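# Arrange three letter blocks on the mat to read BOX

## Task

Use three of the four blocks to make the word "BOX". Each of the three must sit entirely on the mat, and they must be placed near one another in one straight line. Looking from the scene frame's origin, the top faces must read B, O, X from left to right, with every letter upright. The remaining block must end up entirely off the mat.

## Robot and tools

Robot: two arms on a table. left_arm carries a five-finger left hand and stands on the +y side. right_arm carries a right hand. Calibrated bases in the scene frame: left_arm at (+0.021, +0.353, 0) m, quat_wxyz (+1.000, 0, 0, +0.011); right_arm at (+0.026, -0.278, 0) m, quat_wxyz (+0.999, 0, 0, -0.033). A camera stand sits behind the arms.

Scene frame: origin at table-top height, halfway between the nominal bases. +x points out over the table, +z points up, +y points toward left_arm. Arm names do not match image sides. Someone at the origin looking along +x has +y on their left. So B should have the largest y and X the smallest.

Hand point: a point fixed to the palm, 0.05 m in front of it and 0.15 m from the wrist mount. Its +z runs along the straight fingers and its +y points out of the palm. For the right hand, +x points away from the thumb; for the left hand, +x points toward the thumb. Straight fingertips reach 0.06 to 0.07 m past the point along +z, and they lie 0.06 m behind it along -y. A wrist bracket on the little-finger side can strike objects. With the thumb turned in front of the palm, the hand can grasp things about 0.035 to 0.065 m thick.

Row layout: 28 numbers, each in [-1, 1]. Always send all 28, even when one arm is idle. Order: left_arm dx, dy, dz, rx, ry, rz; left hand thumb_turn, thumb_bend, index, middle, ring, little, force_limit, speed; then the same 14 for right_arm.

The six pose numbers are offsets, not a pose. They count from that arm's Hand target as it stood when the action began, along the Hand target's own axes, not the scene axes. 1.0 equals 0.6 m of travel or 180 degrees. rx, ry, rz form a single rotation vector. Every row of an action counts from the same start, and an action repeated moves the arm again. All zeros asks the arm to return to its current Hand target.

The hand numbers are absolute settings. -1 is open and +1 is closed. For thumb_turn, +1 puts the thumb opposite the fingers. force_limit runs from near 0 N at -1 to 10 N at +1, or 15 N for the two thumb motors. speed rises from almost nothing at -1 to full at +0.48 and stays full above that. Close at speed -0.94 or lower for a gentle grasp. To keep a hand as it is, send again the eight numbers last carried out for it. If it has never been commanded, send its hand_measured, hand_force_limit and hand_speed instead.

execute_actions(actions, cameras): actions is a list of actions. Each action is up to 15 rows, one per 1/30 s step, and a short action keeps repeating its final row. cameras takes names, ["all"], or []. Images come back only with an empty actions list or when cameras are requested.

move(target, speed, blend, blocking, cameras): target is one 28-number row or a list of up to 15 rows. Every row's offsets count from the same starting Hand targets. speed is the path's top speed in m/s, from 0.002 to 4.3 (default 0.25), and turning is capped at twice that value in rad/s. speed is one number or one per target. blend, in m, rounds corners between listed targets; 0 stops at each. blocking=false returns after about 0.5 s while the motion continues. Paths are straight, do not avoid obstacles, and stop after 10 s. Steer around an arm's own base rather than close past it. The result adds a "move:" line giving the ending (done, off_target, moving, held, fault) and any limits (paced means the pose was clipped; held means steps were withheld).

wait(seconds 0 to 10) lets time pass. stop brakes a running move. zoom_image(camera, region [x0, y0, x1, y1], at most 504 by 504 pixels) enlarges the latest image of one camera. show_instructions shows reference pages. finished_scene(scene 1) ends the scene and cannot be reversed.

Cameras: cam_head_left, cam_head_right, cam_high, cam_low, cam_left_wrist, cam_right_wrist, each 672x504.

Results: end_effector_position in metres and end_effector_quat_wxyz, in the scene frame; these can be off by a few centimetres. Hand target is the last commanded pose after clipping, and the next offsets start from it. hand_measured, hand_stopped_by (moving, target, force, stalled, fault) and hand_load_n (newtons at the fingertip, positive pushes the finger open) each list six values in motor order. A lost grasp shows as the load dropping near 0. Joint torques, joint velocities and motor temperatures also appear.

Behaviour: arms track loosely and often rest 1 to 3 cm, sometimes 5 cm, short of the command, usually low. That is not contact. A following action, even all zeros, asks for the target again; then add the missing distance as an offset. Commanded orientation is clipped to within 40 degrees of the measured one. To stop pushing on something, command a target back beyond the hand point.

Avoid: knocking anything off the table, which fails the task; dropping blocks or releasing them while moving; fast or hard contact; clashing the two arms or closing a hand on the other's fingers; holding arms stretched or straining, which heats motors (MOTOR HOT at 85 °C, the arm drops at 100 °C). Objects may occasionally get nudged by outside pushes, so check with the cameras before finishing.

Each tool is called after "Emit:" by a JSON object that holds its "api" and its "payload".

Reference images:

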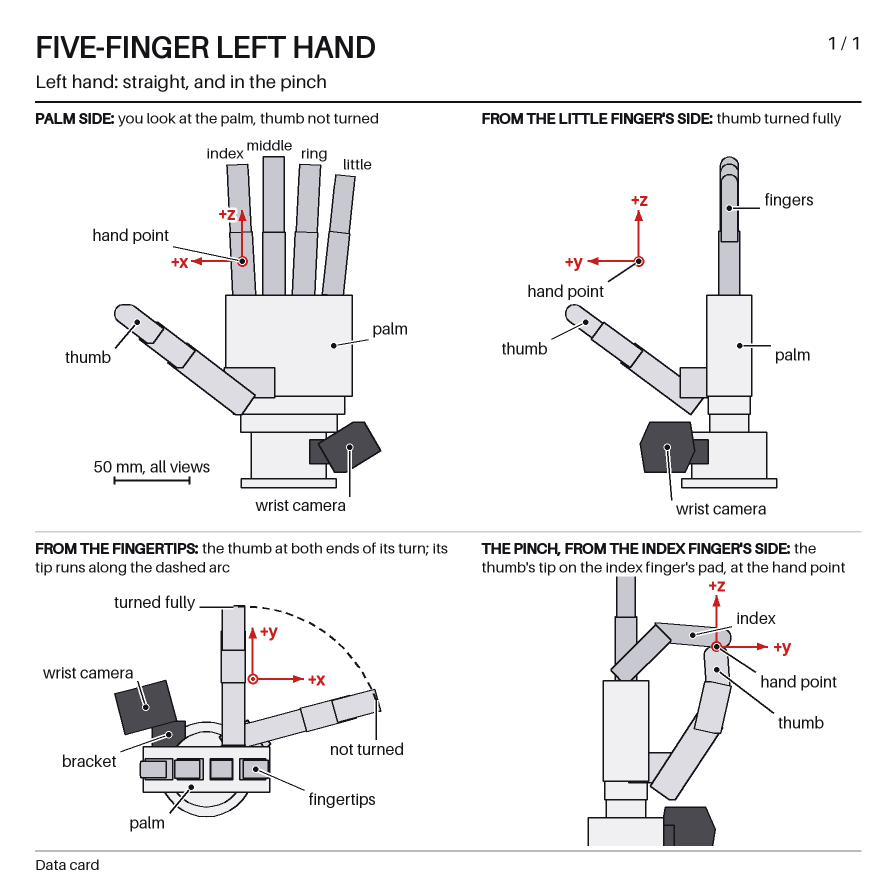

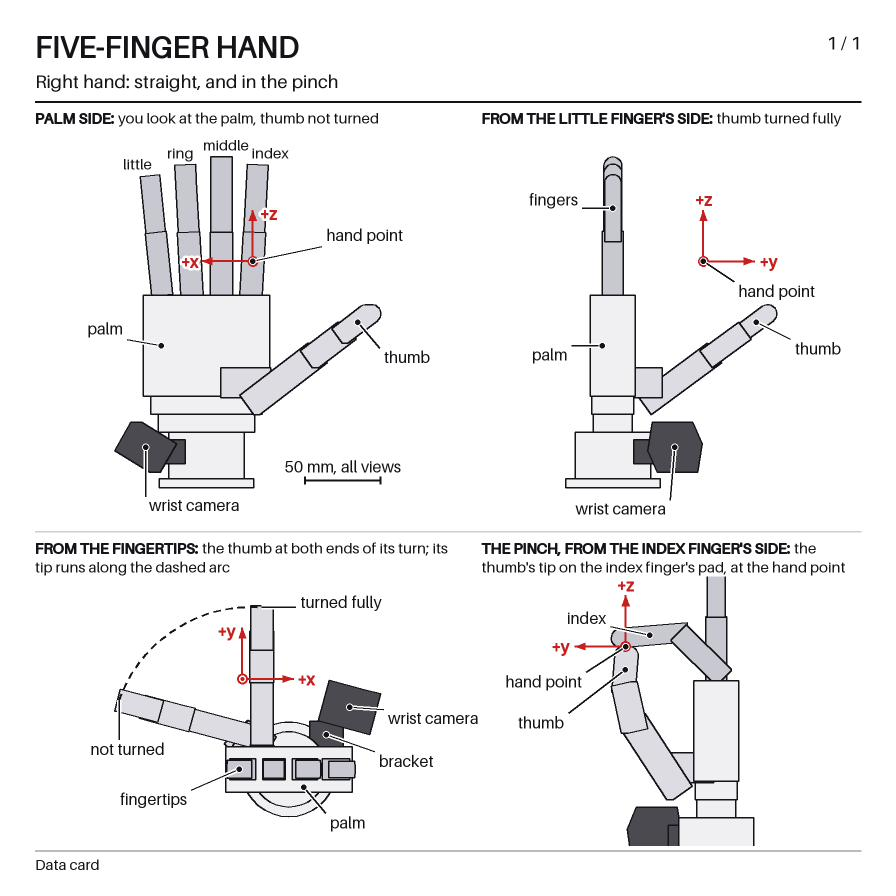

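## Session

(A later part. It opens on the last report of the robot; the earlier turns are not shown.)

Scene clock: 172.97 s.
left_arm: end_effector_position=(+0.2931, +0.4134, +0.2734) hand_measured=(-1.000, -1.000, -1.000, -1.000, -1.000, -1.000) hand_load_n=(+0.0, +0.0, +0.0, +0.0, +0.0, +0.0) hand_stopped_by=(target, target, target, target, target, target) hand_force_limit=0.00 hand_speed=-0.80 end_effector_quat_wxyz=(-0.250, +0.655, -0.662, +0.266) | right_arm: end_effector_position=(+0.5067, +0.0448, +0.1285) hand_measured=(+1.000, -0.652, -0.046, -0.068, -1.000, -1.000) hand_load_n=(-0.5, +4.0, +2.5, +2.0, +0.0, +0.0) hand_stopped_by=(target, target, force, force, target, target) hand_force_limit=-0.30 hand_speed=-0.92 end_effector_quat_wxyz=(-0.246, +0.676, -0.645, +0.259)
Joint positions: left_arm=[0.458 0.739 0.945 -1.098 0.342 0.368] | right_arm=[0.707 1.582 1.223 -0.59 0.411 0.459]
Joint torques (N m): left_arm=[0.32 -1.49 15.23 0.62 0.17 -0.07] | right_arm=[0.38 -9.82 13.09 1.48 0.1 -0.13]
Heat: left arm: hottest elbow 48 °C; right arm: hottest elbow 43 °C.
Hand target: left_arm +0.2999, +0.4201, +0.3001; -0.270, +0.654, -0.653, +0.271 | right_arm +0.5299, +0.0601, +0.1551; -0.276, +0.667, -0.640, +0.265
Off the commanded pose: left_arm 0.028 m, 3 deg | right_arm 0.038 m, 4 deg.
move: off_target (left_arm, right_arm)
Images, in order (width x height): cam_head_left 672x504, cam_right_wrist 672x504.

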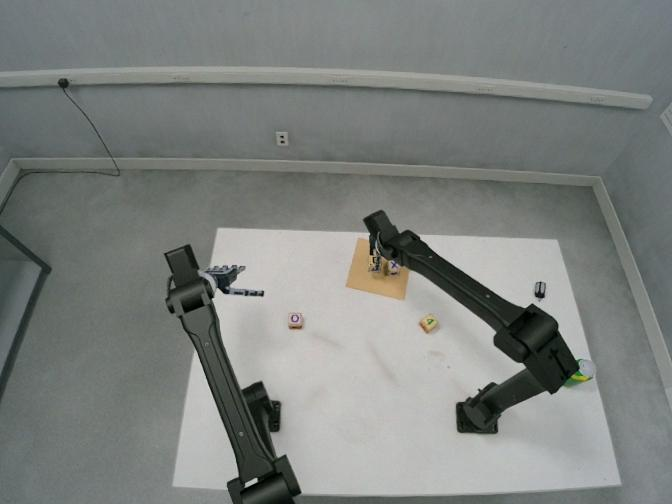

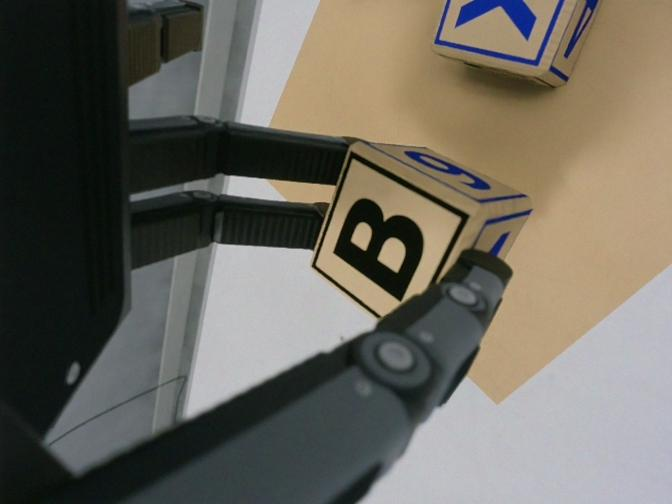

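Emit:
{"api": "move", "payload": {"target": [0,0,0,0,0,0,-1,-1,-1,-1,-1,-1,0,-0.8,-0.0133,0.0832,0.0818,0,0,0,1,-0.65,0.5,0.5,-1,-1,-0.3,-0.92], "speed": 0.12, "cameras": ["cam_right_wrist","cam_head_left"]}}

Emit:
{"api": "zoom_image", "payload": {"camera": "cam_head_left", "region": [350, 235, 420, 305]}}

Scene clock: 174.70 s.
left_arm: end_effector_position=(+0.2931, +0.4134, +0.2734) hand_measured=(-1.000, -1.000, -1.000, -1.000, -1.000, -1.000) hand_load_n=(+0.0, +0.0, +0.0, +0.0, +0.0, +0.0) hand_stopped_by=(target, target, target, target, target, target) hand_force_limit=0.00 hand_speed=-0.80 end_effector_quat_wxyz=(-0.250, +0.655, -0.662, +0.266) | right_arm: end_effector_position=(+0.5263, +0.0603, +0.0813) hand_measured=(+1.000, -0.652, -0.046, -0.068, -1.000, -1.000) hand_load_n=(-0.5, +4.0, +2.5, +2.0, +0.0, +0.0) hand_stopped_by=(target, target, force, force, target, target) hand_force_limit=-0.30 hand_speed=-0.92 end_effector_quat_wxyz=(-0.265, +0.669, -0.643, +0.263)
Joint positions: left_arm=[0.458 0.739 0.945 -1.098 0.342 0.368] | right_arm=[0.709 1.675 1.189 -0.421 0.413 0.459]
Joint torques (N m): left_arm=[0.32 -1.55 15.21 0.61 0.17 -0.08] | right_arm=[1.73 -11.99 8.32 1.55 0.32 0.02]
Heat: left arm: hottest elbow 48 °C; right arm: hottest elbow 43 °C.
Hand target: left_arm +0.2999, +0.4201, +0.3001; -0.270, +0.654, -0.653, +0.271 | right_arm +0.5289, +0.0680, +0.0850; -0.276, +0.667, -0.639, +0.265
Off the commanded pose: left_arm 0.028 m, 3 deg | right_arm 0.009 m, 1 deg.
move: off_target (left_arm)
Images, in order (width x height): cam_head_left 672x504, cam_right_wrist 672x504.

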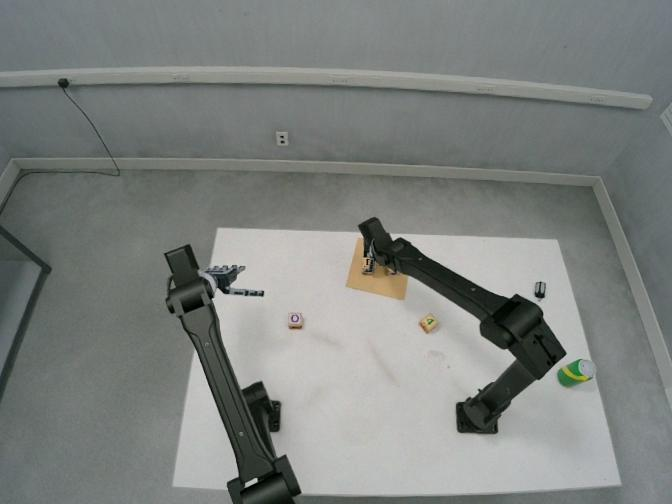

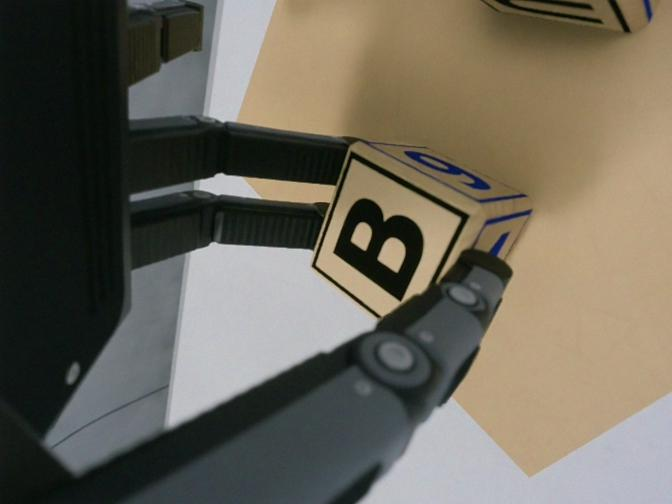

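Scaled by 7.200.

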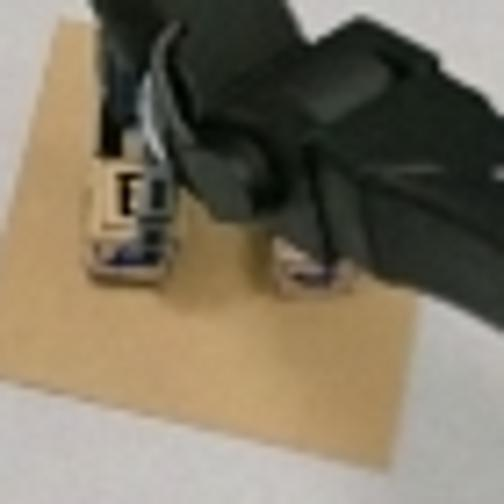

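Emit:
{"api": "move", "payload": {"target": [[0,0,0,0,0,0,-1,-1,-1,-1,-1,-1,0,-0.8,-0.01,0.0075,0.0075,0,0,0,1,-0.65,0.5,0.5,-1,-1,-0.3,-0.92],[0,0,0,0,0,0,-1,-1,-1,-1,-1,-1,0,-0.8,-0.01,0.0226,0.0233,0,0,0,1,-0.65,0.5,0.5,-1,-1,-0.3,-0.92]], "speed": 0.06, "cameras": ["cam_right_wrist","cam_head_left"]}}

Emit:
{"api": "zoom_image", "payload": {"camera": "cam_head_left", "region": [350, 235, 420, 305]}}

Scene clock: 176.63 s.
left_arm: end_effector_position=(+0.2931, +0.4134, +0.2734) hand_measured=(-1.000, -1.000, -1.000, -1.000, -1.000, -1.000) hand_load_n=(+0.0, +0.0, +0.0, -0.5, +0.0, +0.0) hand_stopped_by=(target, target, target, target, target, target) hand_force_limit=0.00 hand_speed=-0.80 end_effector_quat_wxyz=(-0.250, +0.655, -0.662, +0.266) | right_arm: end_effector_position=(+0.5289, +0.0687, +0.0717) hand_measured=(+1.000, -0.652, -0.044, -0.068, -1.000, -1.000) hand_load_n=(+0.5, +3.5, +0.5, +4.0, +0.0, +0.0) hand_stopped_by=(target, target, force, force, target, target) hand_force_limit=-0.30 hand_speed=-0.92 end_effector_quat_wxyz=(-0.273, +0.668, -0.639, +0.265)
Joint positions: left_arm=[0.458 0.739 0.945 -1.098 0.342 0.368] | right_arm=[0.719 1.698 1.184 -0.378 0.42 0.459]
Joint torques (N m): left_arm=[0.32 -1.49 15.21 0.62 0.17 -0.07] | right_arm=[1.03 -10.87 7.46 1.59 0.28 0.06]
Heat: left arm: hottest elbow 48 °C; right arm: hottest elbow 43 °C.
Hand target: left_arm +0.2999, +0.4201, +0.3001; -0.270, +0.654, -0.653, +0.271 | right_arm +0.5290, +0.0741, +0.0655; -0.276, +0.667, -0.639, +0.265
Off the commanded pose: left_arm 0.028 m, 3 deg | right_arm 0.008 m, 0 deg.
move: off_target (left_arm)
Images, in order (width x height): cam_head_left 672x504, cam_right_wrist 672x504.

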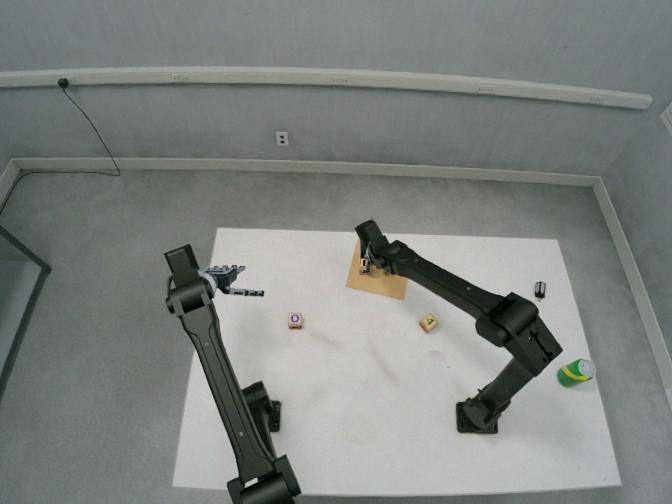

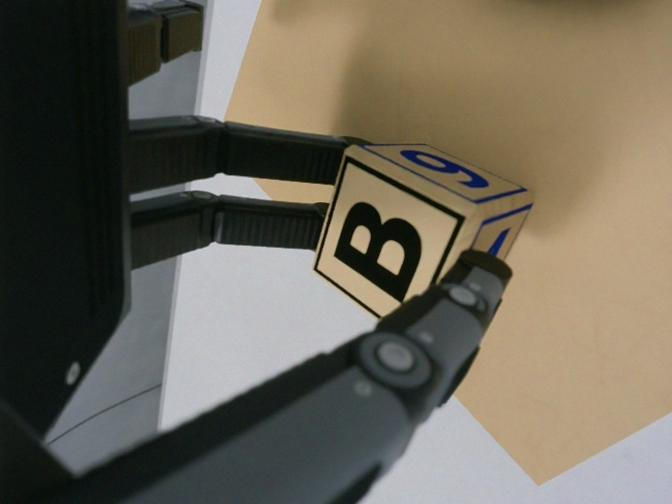

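Scaled by 7.200.

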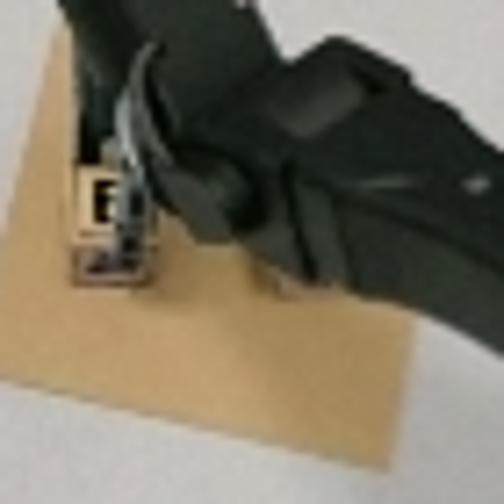

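Emit:
{"api": "execute_actions", "payload": {"actions": [[[0,0,0,0,0,0,-1,-1,-1,-1,-1,-1,0,-0.8,0,0.002,0.002,0,0,0,1,-0.9,0.5,0.5,-1,-1,-0.3,-0.8]],[[0,0,0,0,0,0,-1,-1,-1,-1,-1,-1,0,-0.8,0,0,0,0,0,0,1,-0.9,0.5,0.5,-1,-1,-0.3,-0.8]],[[0,0,0,0,0,0,-1,-1,-1,-1,-1,-1,0,-0.8,0,0,0,0,0,0,1,-0.9,-0.35,-0.35,-1,-1,-0.3,-0.8]],[[0,0,0,0,0,0,-1,-1,-1,-1,-1,-1,0,-0.8,0,0,0,0,0,0,1,-0.9,-0.35,-0.35,-1,-1,-0.3,-0.8]]], "cameras": ["cam_right_wrist","cam_head_left"]}}

Scene clock: 179.27 s.
left_arm: end_effector_position=(+0.2931, +0.4134, +0.2734) hand_measured=(-1.000, -1.000, -1.000, -1.000, -1.000, -1.000) hand_load_n=(-0.5, +0.0, +0.0, +0.0, +0.0, +0.0) hand_stopped_by=(target, target, target, target, target, target) hand_force_limit=0.00 hand_speed=-0.80 end_effector_quat_wxyz=(-0.250, +0.655, -0.662, +0.266) | right_arm: end_effector_position=(+0.5298, +0.0694, +0.0700) hand_measured=(+1.000, -0.900, -0.350, -0.350, -1.000, -1.000) hand_load_n=(+0.0, +0.0, +0.0, +0.0, +0.0, +0.0) hand_stopped_by=(target, target, target, target, target, target) hand_force_limit=-0.30 hand_speed=-0.80 end_effector_quat_wxyz=(-0.273, +0.668, -0.639, +0.266)
Joint positions: left_arm=[0.458 0.739 0.945 -1.098 0.342 0.368] | right_arm=[0.719 1.702 1.184 -0.372 0.42 0.459]
Joint torques (N m): left_arm=[0.32 -1.49 15.24 0.61 0.17 -0.07] | right_arm=[0.85 -11.16 7.5 1.58 0.37 0.12]
Heat: left arm: hottest elbow 48 °C; right arm: hottest elbow 43 °C.
Hand target: left_arm +0.2999, +0.4201, +0.3001; -0.270, +0.654, -0.653, +0.271 | right_arm +0.5290, +0.0741, +0.0639; -0.276, +0.667, -0.639, +0.265
Off the commanded pose: left_arm 0.028 m, 3 deg | right_arm 0.008 m, 0 deg.
Images, in order (width x height): cam_head_left 672x504, cam_right_wrist 672x504.

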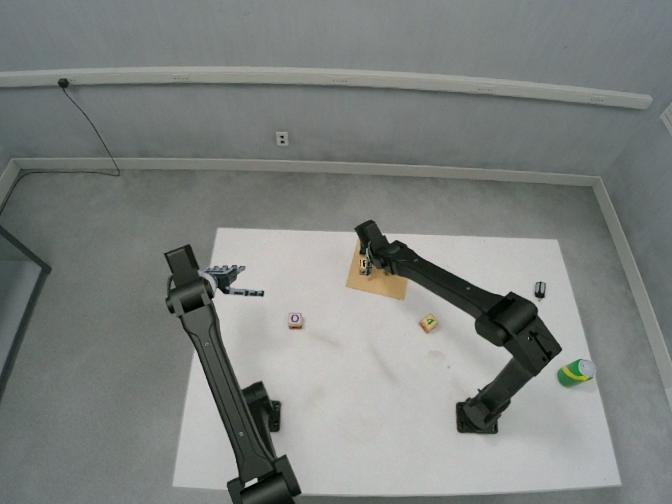

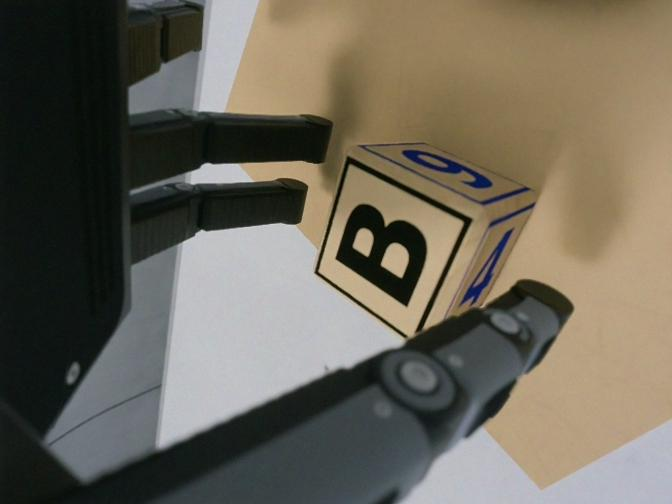

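Emit:
{"api": "move", "payload": {"target": [[0.13,0.0766,0.1,0,0,0,-1,-1,-1,-1,-1,-1,0,-0.8,0.0015,-0.165,-0.1179,0,0,0,1,-0.9,-0.35,-0.35,-1,-1,-0.3,-0.8],[0.2617,0.1532,0.2003,0,0,0,1,-0.9,-0.35,-0.35,-1,-1,-0.3,-0.8,0.5227,0.0672,-0.5057,0,0,0,1,-0.9,-0.35,-0.35,-1,-1,-0.3,-0.8]], "speed": [0.13,0.25], "blend": [0.03,0], "cameras": ["cam_left_wrist","cam_head_left","cam_head_right","cam_high"]}}

Emit:
{"api": "zoom_image", "payload": {"camera": "cam_head_left", "region": [345, 235, 415, 305]}}

Scene clock: 188.53 s.
left_arm: end_effector_position=(+0.3177, +0.2669, +0.1514) hand_measured=(+0.902, -0.900, -0.350, -0.350, -1.000, -1.000) hand_load_n=(+0.0, +0.0, +0.0, +0.0, +0.0, +0.0) hand_stopped_by=(moving, target, target, target, target, target) hand_force_limit=-0.30 hand_speed=-0.80 end_effector_quat_wxyz=(-0.271, +0.655, -0.653, +0.267) | right_arm: end_effector_position=(+0.3015, -0.2469, +0.2499) hand_measured=(+1.000, -0.900, -0.350, -0.350, -1.000, -1.000) hand_load_n=(+0.0, +0.0, +0.0, +0.0, +0.0, +0.0) hand_stopped_by=(target, target, target, target, target, target) hand_force_limit=-0.30 hand_speed=-0.80 end_effector_quat_wxyz=(-0.280, +0.664, -0.640, +0.265)
Joint positions: left_arm=[-0.293 0.714 0.598 -0.695 -0.195 -0.195] | right_arm=[0.044 0.622 0.818 -0.976 -0.049 -0.04]
Joint torques (N m): left_arm=[-1.38 -0.97 10.06 1.66 -0.24 -0.05] | right_arm=[0.15 1.9 9.55 0.5 -0.21 -0.08]
Heat: left arm: hottest elbow 46 °C; right arm: hottest elbow 42 °C.
Hand target: left_arm +0.3201, +0.2629, +0.1503; -0.270, +0.654, -0.653, +0.271 | right_arm +0.2993, -0.2495, +0.2500; -0.276, +0.667, -0.639, +0.265
Off the commanded pose: left_arm 0.005 m, 0 deg | right_arm 0.003 m, 1 deg.
move: moving (left_arm; no rest 5 s after target 2's new numbers were sent)
Images, in order (width x height): cam_head_left 672x504, cam_head_right 672x504, cam_high 672x504, cam_left_wrist 672x504.

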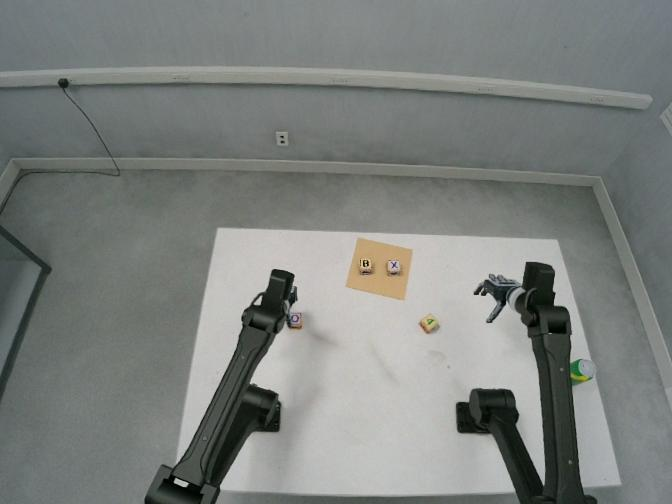

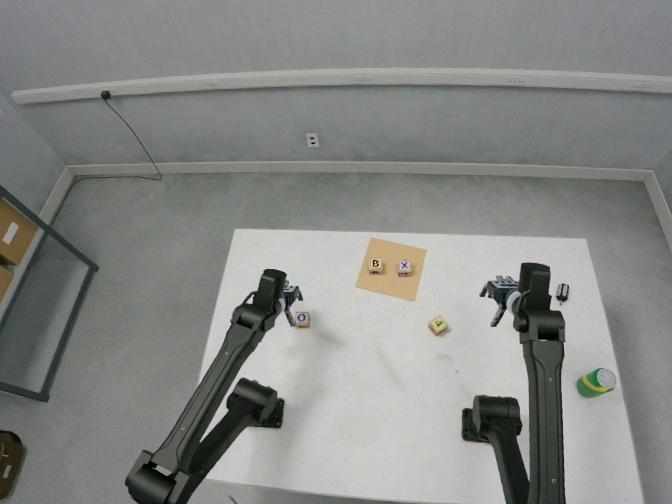

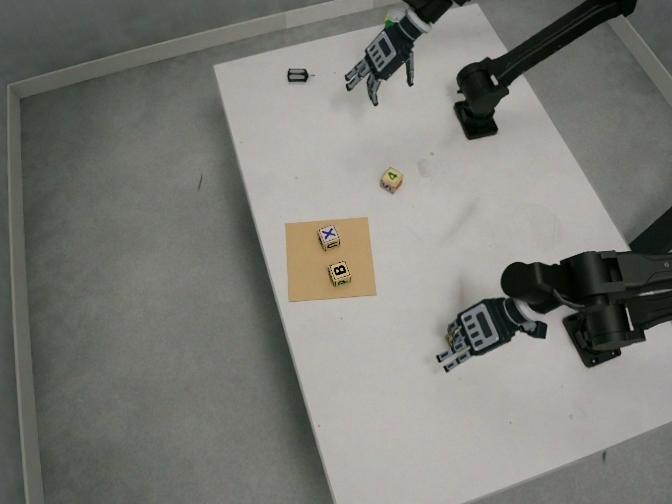

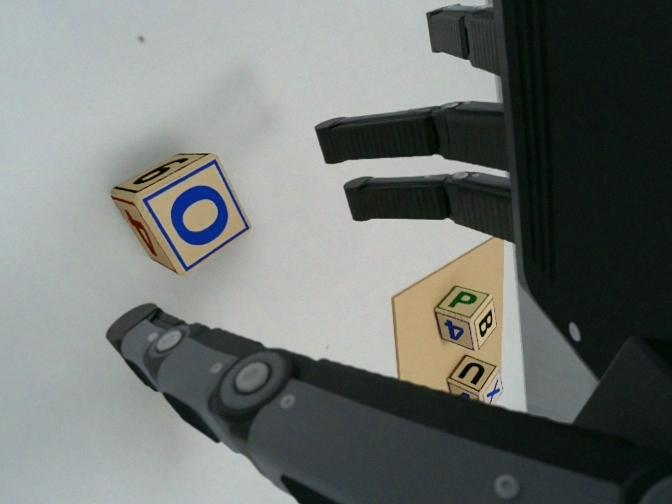

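Scaled by 7.200.

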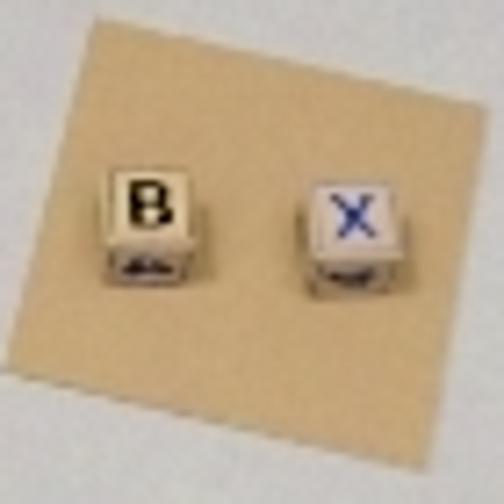

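Emit:
{"api": "wait", "payload": {"seconds": 0, "cameras": ["cam_left_wrist","cam_head_left"]}}

Scene clock: 189.27 s.
left_arm: end_effector_position=(+0.3177, +0.2669, +0.1514) hand_measured=(+1.000, -0.900, -0.350, -0.350, -1.000, -1.000) hand_load_n=(+0.0, +0.0, +0.0, +0.0, +0.0, +0.0) hand_stopped_by=(target, target, target, target, target, target) hand_force_limit=-0.30 hand_speed=-0.80 end_effector_quat_wxyz=(-0.271, +0.655, -0.653, +0.267) | right_arm: end_effector_position=(+0.3015, -0.2469, +0.2499) hand_measured=(+1.000, -0.900, -0.350, -0.350, -1.000, -1.000) hand_load_n=(+0.0, +0.0, +0.0, +0.0, +0.0, +0.0) hand_stopped_by=(target, target, target, target, target, target) hand_force_limit=-0.30 hand_speed=-0.80 end_effector_quat_wxyz=(-0.280, +0.664, -0.640, +0.265)
Joint positions: left_arm=[-0.293 0.714 0.598 -0.695 -0.195 -0.195] | right_arm=[0.044 0.622 0.818 -0.976 -0.049 -0.04]
Joint torques (N m): left_arm=[-1.44 -1.03 10.04 1.66 -0.24 -0.05] | right_arm=[0.5 2.78 9.31 0.68 -0.26 -0.12]
Heat: left arm: hottest elbow 46 °C; right arm: hottest elbow 42 °C.
Hand target: left_arm +0.3201, +0.2629, +0.1503; -0.270, +0.654, -0.653, +0.271 | right_arm +0.2993, -0.2495, +0.2500; -0.276, +0.667, -0.639, +0.265
Off the commanded pose: left_arm 0.005 m, 0 deg | right_arm 0.003 m, 1 deg.
Images, in order (width x height): cam_head_left 672x504, cam_left_wrist 672x504.

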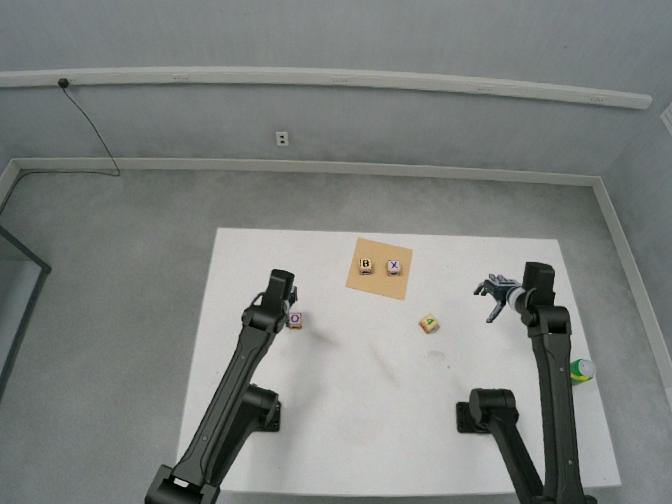

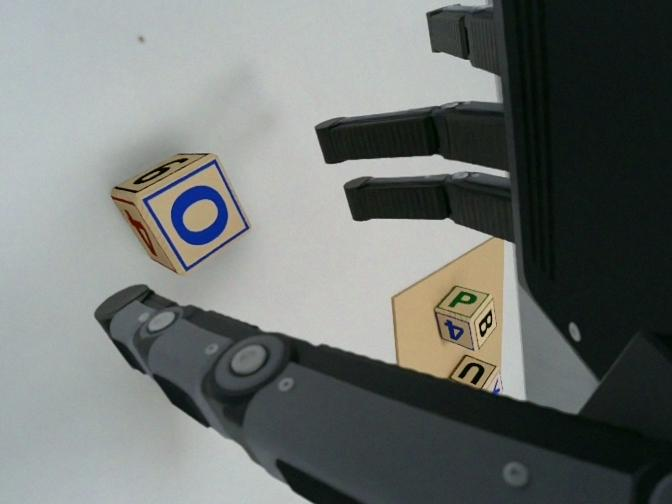

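Emit:
{"api": "move", "payload": {"target": [0.0117, 0.0695, 0.0601, 0, 0, 0, 1, -0.9, -0.35, -0.35, -1, -1, -0.3, -0.8, 0, 0, 0, 0, 0, 0, 1, -0.9, -0.35, -0.35, -1, -1, -0.3, -0.8], "speed": 0.1, "cameras": ["cam_left_wrist"]}}

Scene clock: 191.03 s.
left_arm: end_effector_position=(+0.3141, +0.2602, +0.0961) hand_measured=(+1.000, -0.900, -0.350, -0.350, -1.000, -1.000) hand_load_n=(+0.0, +0.0, +0.0, +0.0, +0.0, -0.5) hand_stopped_by=(target, target, target, target, target, target) hand_force_limit=-0.30 hand_speed=-0.80 end_effector_quat_wxyz=(-0.271, +0.655, -0.653, +0.266) | right_arm: end_effector_position=(+0.3015, -0.2469, +0.2499) hand_measured=(+1.000, -0.900, -0.350, -0.350, -1.000, -1.000) hand_load_n=(+0.0, +0.0, +0.0, +0.0, -0.5, +0.0) hand_stopped_by=(target, target, target, target, target, target) hand_force_limit=-0.30 hand_speed=-0.80 end_effector_quat_wxyz=(-0.280, +0.664, -0.640, +0.265)
Joint positions: left_arm=[-0.329 0.754 0.466 -0.529 -0.221 -0.222] | right_arm=[0.044 0.622 0.818 -0.976 -0.049 -0.04]
Joint torques (N m): left_arm=[-1.49 -1.03 9.72 1.61 -0.27 -0.06] | right_arm=[-0.56 2.26 9.62 0.49 -0.15 -0.12]
Heat: left arm: hottest elbow 46 °C; right arm: hottest elbow 42 °C.
Hand target: left_arm +0.3161, +0.2559, +0.0953; -0.270, +0.654, -0.653, +0.271 | right_arm +0.2993, -0.2495, +0.2500; -0.276, +0.667, -0.639, +0.265
Off the commanded pose: left_arm 0.005 m, 1 deg | right_arm 0.003 m, 1 deg.
move: done
Images, in order (width x height): cam_left_wrist 672x504.

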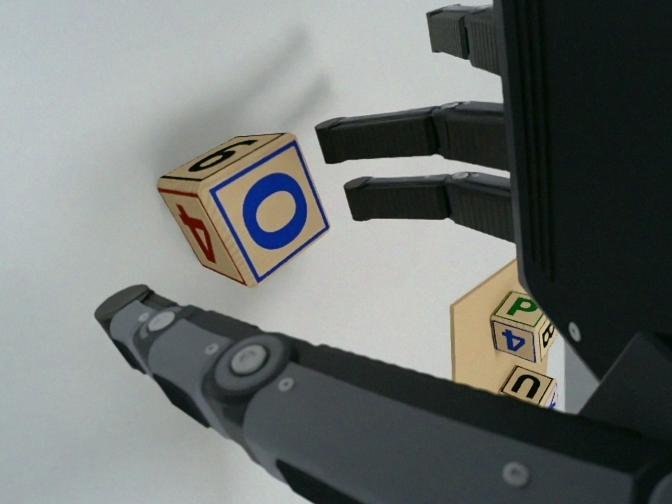

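Emit:
{"api": "move", "payload": {"target": [0.004, 0.0187, 0.0338, 0, 0, 0, 1, -0.9, -0.35, -0.35, -1, -1, -0.3, -0.8, 0, 0, 0, 0, 0, 0, 1, -0.9, -0.35, -0.35, -1, -1, -0.3, -0.8], "speed": 0.08, "cameras": ["cam_left_wrist"]}}

Scene clock: 192.63 s.
left_arm: end_effector_position=(+0.3211, +0.2576, +0.0743) hand_measured=(+1.000, -0.900, -0.350, -0.350, -1.000, -1.000) hand_load_n=(+0.0, +0.0, +0.0, +0.0, +0.0, +0.5) hand_stopped_by=(target, target, target, target, target, target) hand_force_limit=-0.30 hand_speed=-0.80 end_effector_quat_wxyz=(-0.271, +0.655, -0.653, +0.267) | right_arm: end_effector_position=(+0.3015, -0.2469, +0.2499) hand_measured=(+1.000, -0.900, -0.350, -0.350, -1.000, -1.000) hand_load_n=(+0.0, +0.0, +0.0, +0.0, +0.0, +0.0) hand_stopped_by=(target, target, target, target, target, target) hand_force_limit=-0.30 hand_speed=-0.80 end_effector_quat_wxyz=(-0.280, +0.664, -0.640, +0.265)
Joint positions: left_arm=[-0.331 0.816 0.429 -0.429 -0.222 -0.223] | right_arm=[0.044 0.622 0.818 -0.976 -0.049 -0.04]
Joint torques (N m): left_arm=[-1.44 -1.49 9.29 1.7 -0.26 -0.06] | right_arm=[0.21 1.79 9.51 0.5 -0.16 -0.05]
Heat: left arm: hottest elbow 45 °C; right arm: hottest elbow 42 °C.
Hand target: left_arm +0.3226, +0.2534, +0.0730; -0.270, +0.654, -0.653, +0.271 | right_arm +0.2993, -0.2495, +0.2500; -0.276, +0.667, -0.639, +0.265
Off the commanded pose: left_arm 0.005 m, 1 deg | right_arm 0.003 m, 1 deg.
move: done
Images, in order (width x height): cam_left_wrist 672x504.

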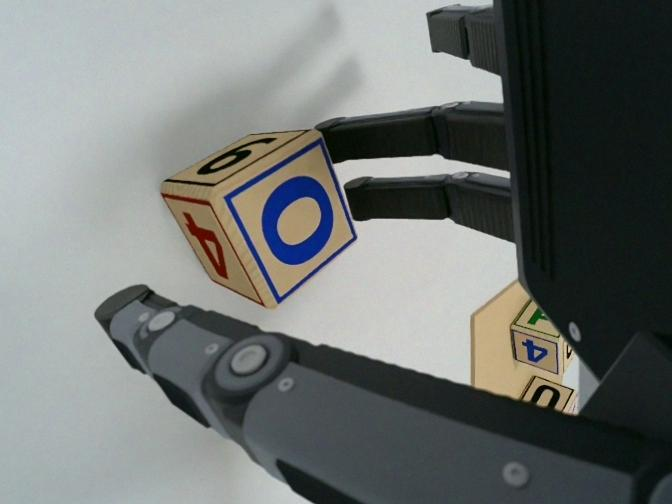

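Emit:
{"api": "move", "payload": {"target": [0.0033, 0.0083, 0.0295, 0, 0, 0, 1, -0.9, -0.35, -0.35, -1, -1, -0.3, -0.8, 0, 0, 0, 0, 0, 0, 1, -0.9, -0.35, -0.35, -1, -1, -0.3, -0.8], "speed": 0.06, "cameras": ["cam_left_wrist"]}}

Scene clock: 194.27 s.
left_arm: end_effector_position=(+0.3304, +0.2547, +0.0587) hand_measured=(+1.000, -0.900, -0.350, -0.350, -1.000, -1.000) hand_load_n=(+0.5, +0.0, +0.0, +0.0, +0.0, +0.0) hand_stopped_by=(target, target, target, target, target, target) hand_force_limit=-0.30 hand_speed=-0.80 end_effector_quat_wxyz=(-0.271, +0.655, -0.653, +0.267) | right_arm: end_effector_position=(+0.3015, -0.2469, +0.2499) hand_measured=(+1.000, -0.900, -0.350, -0.350, -1.000, -1.000) hand_load_n=(+0.0, +0.0, +0.0, +0.0, +0.0, +0.0) hand_stopped_by=(target, target, target, target, target, target) hand_force_limit=-0.30 hand_speed=-0.80 end_effector_quat_wxyz=(-0.280, +0.664, -0.640, +0.265)
Joint positions: left_arm=[-0.331 0.886 0.414 -0.342 -0.222 -0.223] | right_arm=[0.044 0.622 0.818 -0.976 -0.049 -0.04]
Joint torques (N m): left_arm=[-1.08 -2.08 8.9 1.63 -0.15 -0.04] | right_arm=[-0.21 1.85 9.73 0.5 -0.25 -0.15]
Heat: left arm: hottest elbow 45 °C; right arm: hottest elbow 42 °C.
Hand target: left_arm +0.3316, +0.2514, +0.0571; -0.270, +0.654, -0.653, +0.271 | right_arm +0.2993, -0.2495, +0.2500; -0.276, +0.667, -0.639, +0.265
Off the commanded pose: left_arm 0.004 m, 0 deg | right_arm 0.003 m, 1 deg.
move: done
Images, in order (width x height): cam_left_wrist 672x504.

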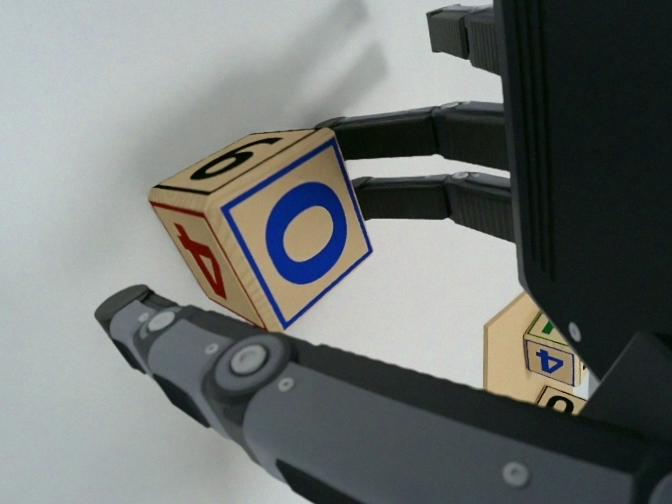

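Emit:
{"api": "execute_actions", "payload": {"actions": [[[0,0,0,0,0,0,1,-0.65,-0.35,-0.35,-1,-1,-0.3,-0.6,0,0,0,0,0,0,1,-0.9,-0.35,-0.35,-1,-1,-0.3,-0.8]],[[0,0,0,0,0,0,1,-0.65,0.5,0.5,-1,-1,-0.3,-0.92,0,0,0,0,0,0,1,-0.9,-0.35,-0.35,-1,-1,-0.3,-0.8]],[[0,0,0,0,0,0,1,-0.65,0.5,0.5,-1,-1,-0.3,-0.92,0,0,0,0,0,0,1,-0.9,-0.35,-0.35,-1,-1,-0.3,-0.8]],[[0,0,0,0,0,0,1,-0.65,0.5,0.5,-1,-1,-0.3,-0.92,0,0,0,0,0,0,1,-0.9,-0.35,-0.35,-1,-1,-0.3,-0.8]],[[0,0,0,0,0,0,1,-0.65,0.5,0.5,-1,-1,-0.3,-0.92,0,0,0,0,0,0,1,-0.9,-0.35,-0.35,-1,-1,-0.3,-0.8]]], "cameras": ["cam_left_wrist"]}}

Scene clock: 197.47 s.
left_arm: end_effector_position=(+0.3304, +0.2547, +0.0586) hand_measured=(+1.000, -0.652, -0.038, -0.082, -1.000, -1.000) hand_load_n=(-1.0, +4.0, +4.0, +0.0, +0.0, +0.0) hand_stopped_by=(target, target, force, force, target, target) hand_force_limit=-0.30 hand_speed=-0.92 end_effector_quat_wxyz=(-0.271, +0.655, -0.653, +0.267) | right_arm: end_effector_position=(+0.3015, -0.2469, +0.2499) hand_measured=(+1.000, -0.900, -0.350, -0.350, -1.000, -1.000) hand_load_n=(+0.0, +0.0, +0.0, -0.5, +0.0, +0.0) hand_stopped_by=(target, target, target, target, target, target) hand_force_limit=-0.30 hand_speed=-0.80 end_effector_quat_wxyz=(-0.280, +0.664, -0.640, +0.265)
Joint positions: left_arm=[-0.331 0.886 0.414 -0.342 -0.222 -0.223] | right_arm=[0.044 0.622 0.818 -0.976 -0.049 -0.04]
Joint torques (N m): left_arm=[-1.14 -2.02 8.88 1.68 -0.14 -0.03] | right_arm=[0.62 2.55 9.36 0.69 -0.19 -0.04]
Heat: left arm: hottest elbow 44 °C; right arm: hottest elbow 42 °C.
Hand target: left_arm +0.3316, +0.2514, +0.0571; -0.270, +0.654, -0.653, +0.271 | right_arm +0.2993, -0.2495, +0.2500; -0.276, +0.667, -0.639, +0.265
Off the commanded pose: left_arm 0.004 m, 0 deg | right_arm 0.003 m, 1 deg.
Images, in order (width x height): cam_left_wrist 672x504.

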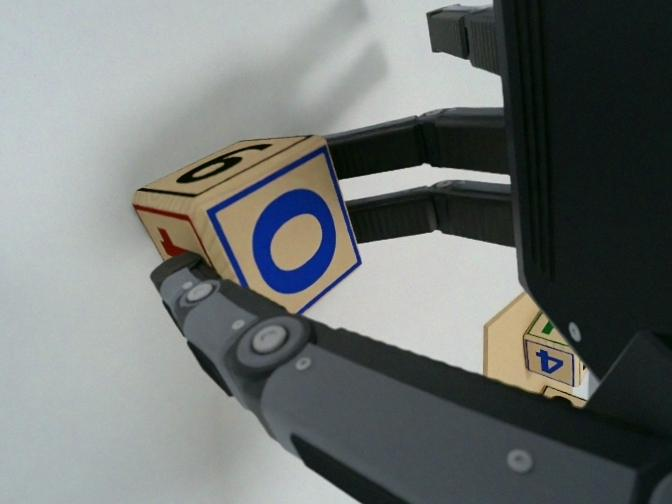

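Emit:
{"api": "move", "payload": {"target": [[0, -0.1532, -0.1532, 0, 0, 0, 1, -0.65, 0.5, 0.5, -1, -1, -0.3, -0.92, 0, 0, 0, 0, 0, 0, 1, -0.9, -0.35, -0.35, -1, -1, -0.3, -0.8],[0.4607, -0.3882, 0.0818, 0, 0.0118, 0.0118, 1, -0.65, 0.5, 0.5, -1, -1, -0.3, -0.92, 0, 0, 0, 0, 0, 0, 1, -0.9, -0.35, -0.35, -1, -1, -0.3, -0.8]], "speed": [0.12, 0.2], "blend": [0.03, 0], "cameras": ["cam_left_wrist", "cam_head_left"]}}

Scene clock: 202.60 s.
left_arm: end_effector_position=(+0.5186, -0.0090, +0.1653) hand_measured=(+1.000, -0.652, -0.038, -0.082, -1.000, -1.000) hand_load_n=(-1.5, +4.5, +4.5, +0.0, +0.0, +0.0) hand_stopped_by=(target, target, force, force, target, target) hand_force_limit=-0.30 hand_speed=-0.92 end_effector_quat_wxyz=(-0.262, +0.636, -0.678, +0.258) | right_arm: end_effector_position=(+0.3015, -0.2469, +0.2499) hand_measured=(+1.000, -0.900, -0.350, -0.350, -1.000, -1.000) hand_load_n=(+0.0, +0.0, +0.0, +0.0, +0.0, +0.0) hand_stopped_by=(target, target, target, target, target, target) hand_force_limit=-0.30 hand_speed=-0.80 end_effector_quat_wxyz=(-0.280, +0.664, -0.640, +0.265)
Joint positions: left_arm=[-0.701 1.634 1.38 -0.677 -0.429 -0.471] | right_arm=[0.044 0.622 0.818 -0.976 -0.049 -0.04]
Joint torques (N m): left_arm=[-1.08 -14.56 14.79 0.5 -0.44 -0.06] | right_arm=[-0.44 2.55 9.4 0.62 -0.23 -0.12]
Heat: left arm: hottest elbow 44 °C; right arm: hottest elbow 42 °C.
Hand target: left_arm +0.5311, -0.0246, +0.1874; -0.263, +0.636, -0.670, +0.278 | right_arm +0.2993, -0.2495, +0.2500; -0.276, +0.667, -0.639, +0.265
Off the commanded pose: left_arm 0.030 m, 2 deg | right_arm 0.003 m, 1 deg.
move: off_target (left_arm)
Images, in order (width x height): cam_head_left 672x504, cam_left_wrist 672x504.

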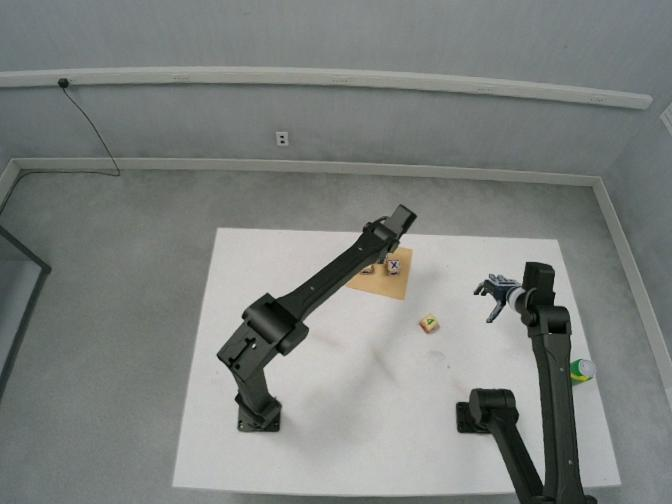

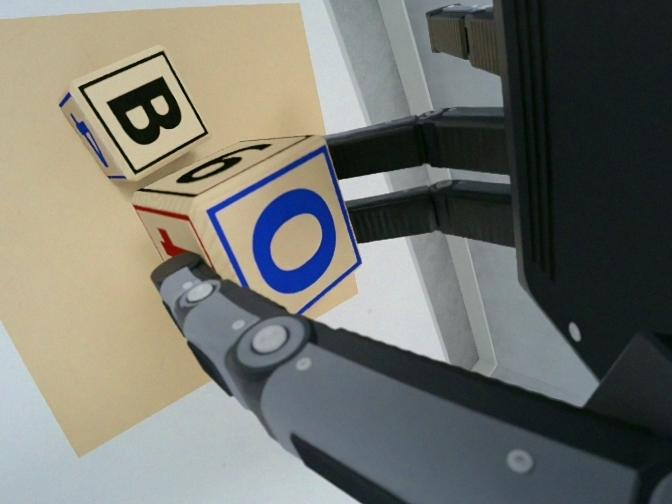

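Emit:
{"api": "move", "payload": {"target": [-0.0075, 0.0816, 0.0764, 0, 0, 0, 1, -0.65, 0.5, 0.5, -1, -1, -0.3, -0.92, 0, 0, 0, 0, 0, 0, 1, -0.9, -0.35, -0.35, -1, -1, -0.3, -0.8], "speed": 0.1, "cameras": ["cam_left_wrist"]}}

Scene clock: 204.73 s.
left_arm: end_effector_position=(+0.5266, -0.0155, +0.1200) hand_measured=(+1.000, -0.652, -0.038, -0.082, -1.000, -1.000) hand_load_n=(-1.0, +4.0, +4.0, +0.0, +0.0, +0.0) hand_stopped_by=(target, target, force, force, target, target) hand_force_limit=-0.30 hand_speed=-0.92 end_effector_quat_wxyz=(-0.264, +0.636, -0.673, +0.271) | right_arm: end_effector_position=(+0.3015, -0.2469, +0.2499) hand_measured=(+1.000, -0.900, -0.350, -0.350, -1.000, -1.000) hand_load_n=(+0.0, -0.5, +0.0, +0.0, +0.0, -0.5) hand_stopped_by=(target, target, target, target, target, target) hand_force_limit=-0.30 hand_speed=-0.80 end_effector_quat_wxyz=(-0.280, +0.664, -0.640, +0.265)
Joint positions: left_arm=[-0.701 1.683 1.308 -0.529 -0.429 -0.471] | right_arm=[0.044 0.622 0.818 -0.976 -0.049 -0.04]
Joint torques (N m): left_arm=[-0.85 -15.56 9.55 1.54 -0.34 -0.03] | right_arm=[-0.32 2.32 9.54 0.66 -0.25 -0.13]
Heat: left arm: hottest elbow 44 °C; right arm: hottest elbow 42 °C.
Hand target: left_arm +0.5293, -0.0202, +0.1203; -0.263, +0.636, -0.670, +0.278 | right_arm +0.2993, -0.2495, +0.2500; -0.276, +0.667, -0.639, +0.265
Off the commanded pose: left_arm 0.005 m, 1 deg | right_arm 0.003 m, 1 deg.
move: done
Images, in order (width x height): cam_left_wrist 672x504.

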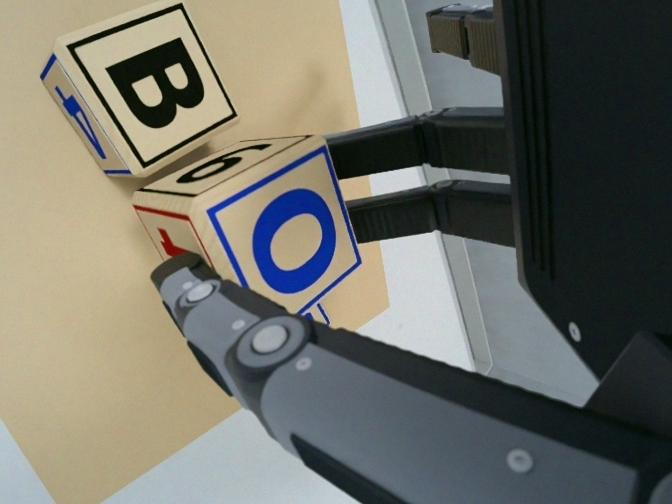

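Emit:
{"api": "zoom_image", "payload": {"camera": "cam_left_wrist", "region": [230, 220, 400, 350]}}

Scaled by 2.965.

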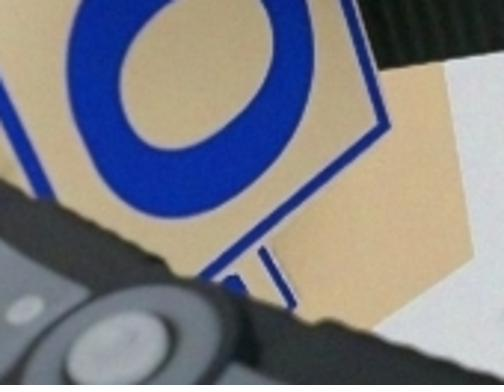

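Emit:
{"api": "wait", "payload": {"seconds": 0, "cameras": ["cam_low","cam_high","cam_head_right"]}}

Emit:
{"api": "zoom_image", "payload": {"camera": "cam_low", "region": [240, 180, 420, 315]}}

Emit:
{"api": "zoom_image", "payload": {"camera": "cam_high", "region": [240, 180, 420, 315]}}

Scene clock: 205.93 s.
left_arm: end_effector_position=(+0.5266, -0.0155, +0.1200) hand_measured=(+1.000, -0.652, -0.038, -0.082, -1.000, -1.000) hand_load_n=(-1.0, +4.0, +4.0, +0.0, +0.0, +0.0) hand_stopped_by=(target, target, force, force, target, target) hand_force_limit=-0.30 hand_speed=-0.92 end_effector_quat_wxyz=(-0.264, +0.636, -0.673, +0.271) | right_arm: end_effector_position=(+0.3015, -0.2469, +0.2499) hand_measured=(+1.000, -0.900, -0.350, -0.350, -1.000, -1.000) hand_load_n=(+0.0, +0.0, +0.0, +0.0, +0.0, +0.0) hand_stopped_by=(target, target, target, target, target, target) hand_force_limit=-0.30 hand_speed=-0.80 end_effector_quat_wxyz=(-0.280, +0.664, -0.640, +0.265)
Joint positions: left_arm=[-0.701 1.683 1.308 -0.529 -0.429 -0.471] | right_arm=[0.044 0.622 0.818 -0.976 -0.049 -0.04]
Joint torques (N m): left_arm=[-0.79 -15.5 9.57 1.52 -0.34 -0.04] | right_arm=[-0.09 2.2 9.42 0.72 -0.19 -0.06]
Heat: left arm: hottest elbow 43 °C; right arm: hottest elbow 42 °C.
Hand target: left_arm +0.5293, -0.0202, +0.1203; -0.263, +0.636, -0.670, +0.278 | right_arm +0.2993, -0.2495, +0.2500; -0.276, +0.667, -0.639, +0.265
Off the commanded pose: left_arm 0.005 m, 1 deg | right_arm 0.003 m, 1 deg.
Images, in order (width x height): cam_head_right 672x504, cam_high 672x504, cam_low 672x504.

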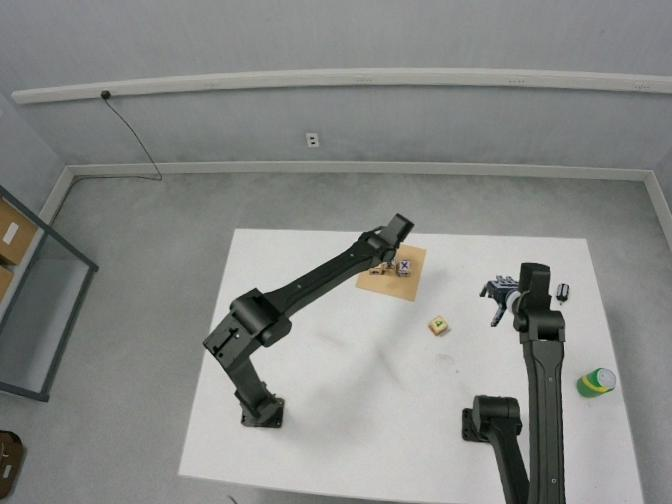

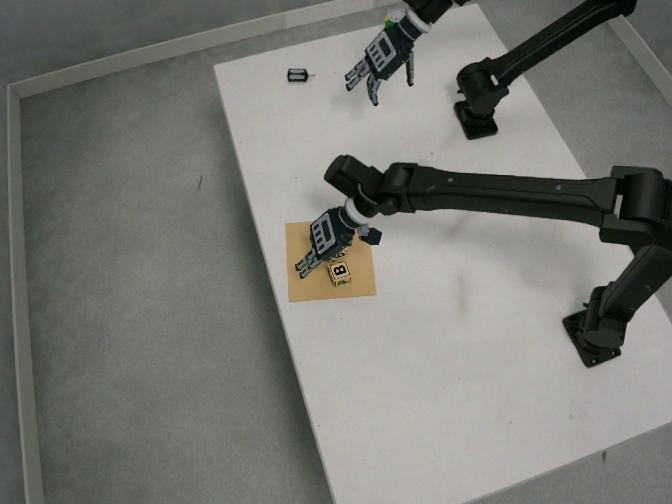

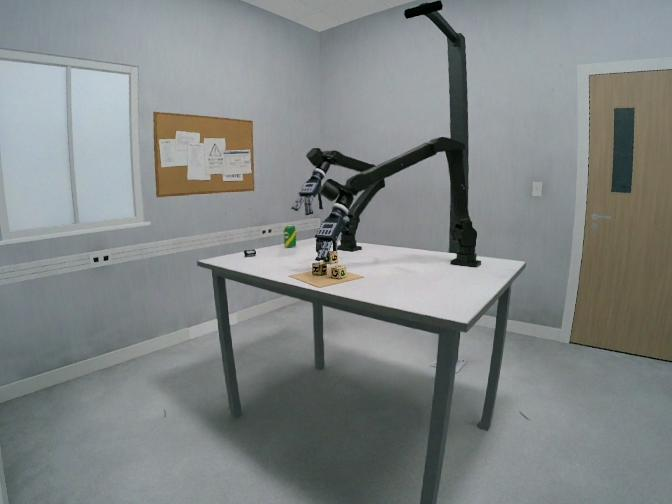

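Scaled by 2.800.

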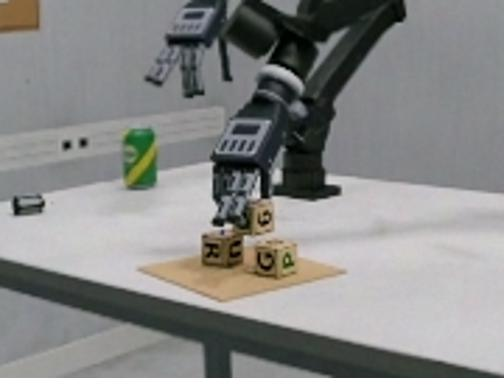

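Scaled by 2.800.

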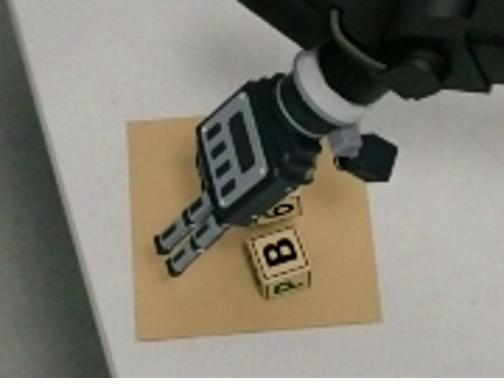

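Emit:
{"api": "zoom_image", "payload": {"camera": "cam_left_wrist", "region": [30, 0, 260, 190]}}

This scene's latest camera images include none from cam_left_wrist. They are from: cam_head_right, cam_high, cam_low. cam_left_wrist's image comes with the result of a call that names it in "cameras".


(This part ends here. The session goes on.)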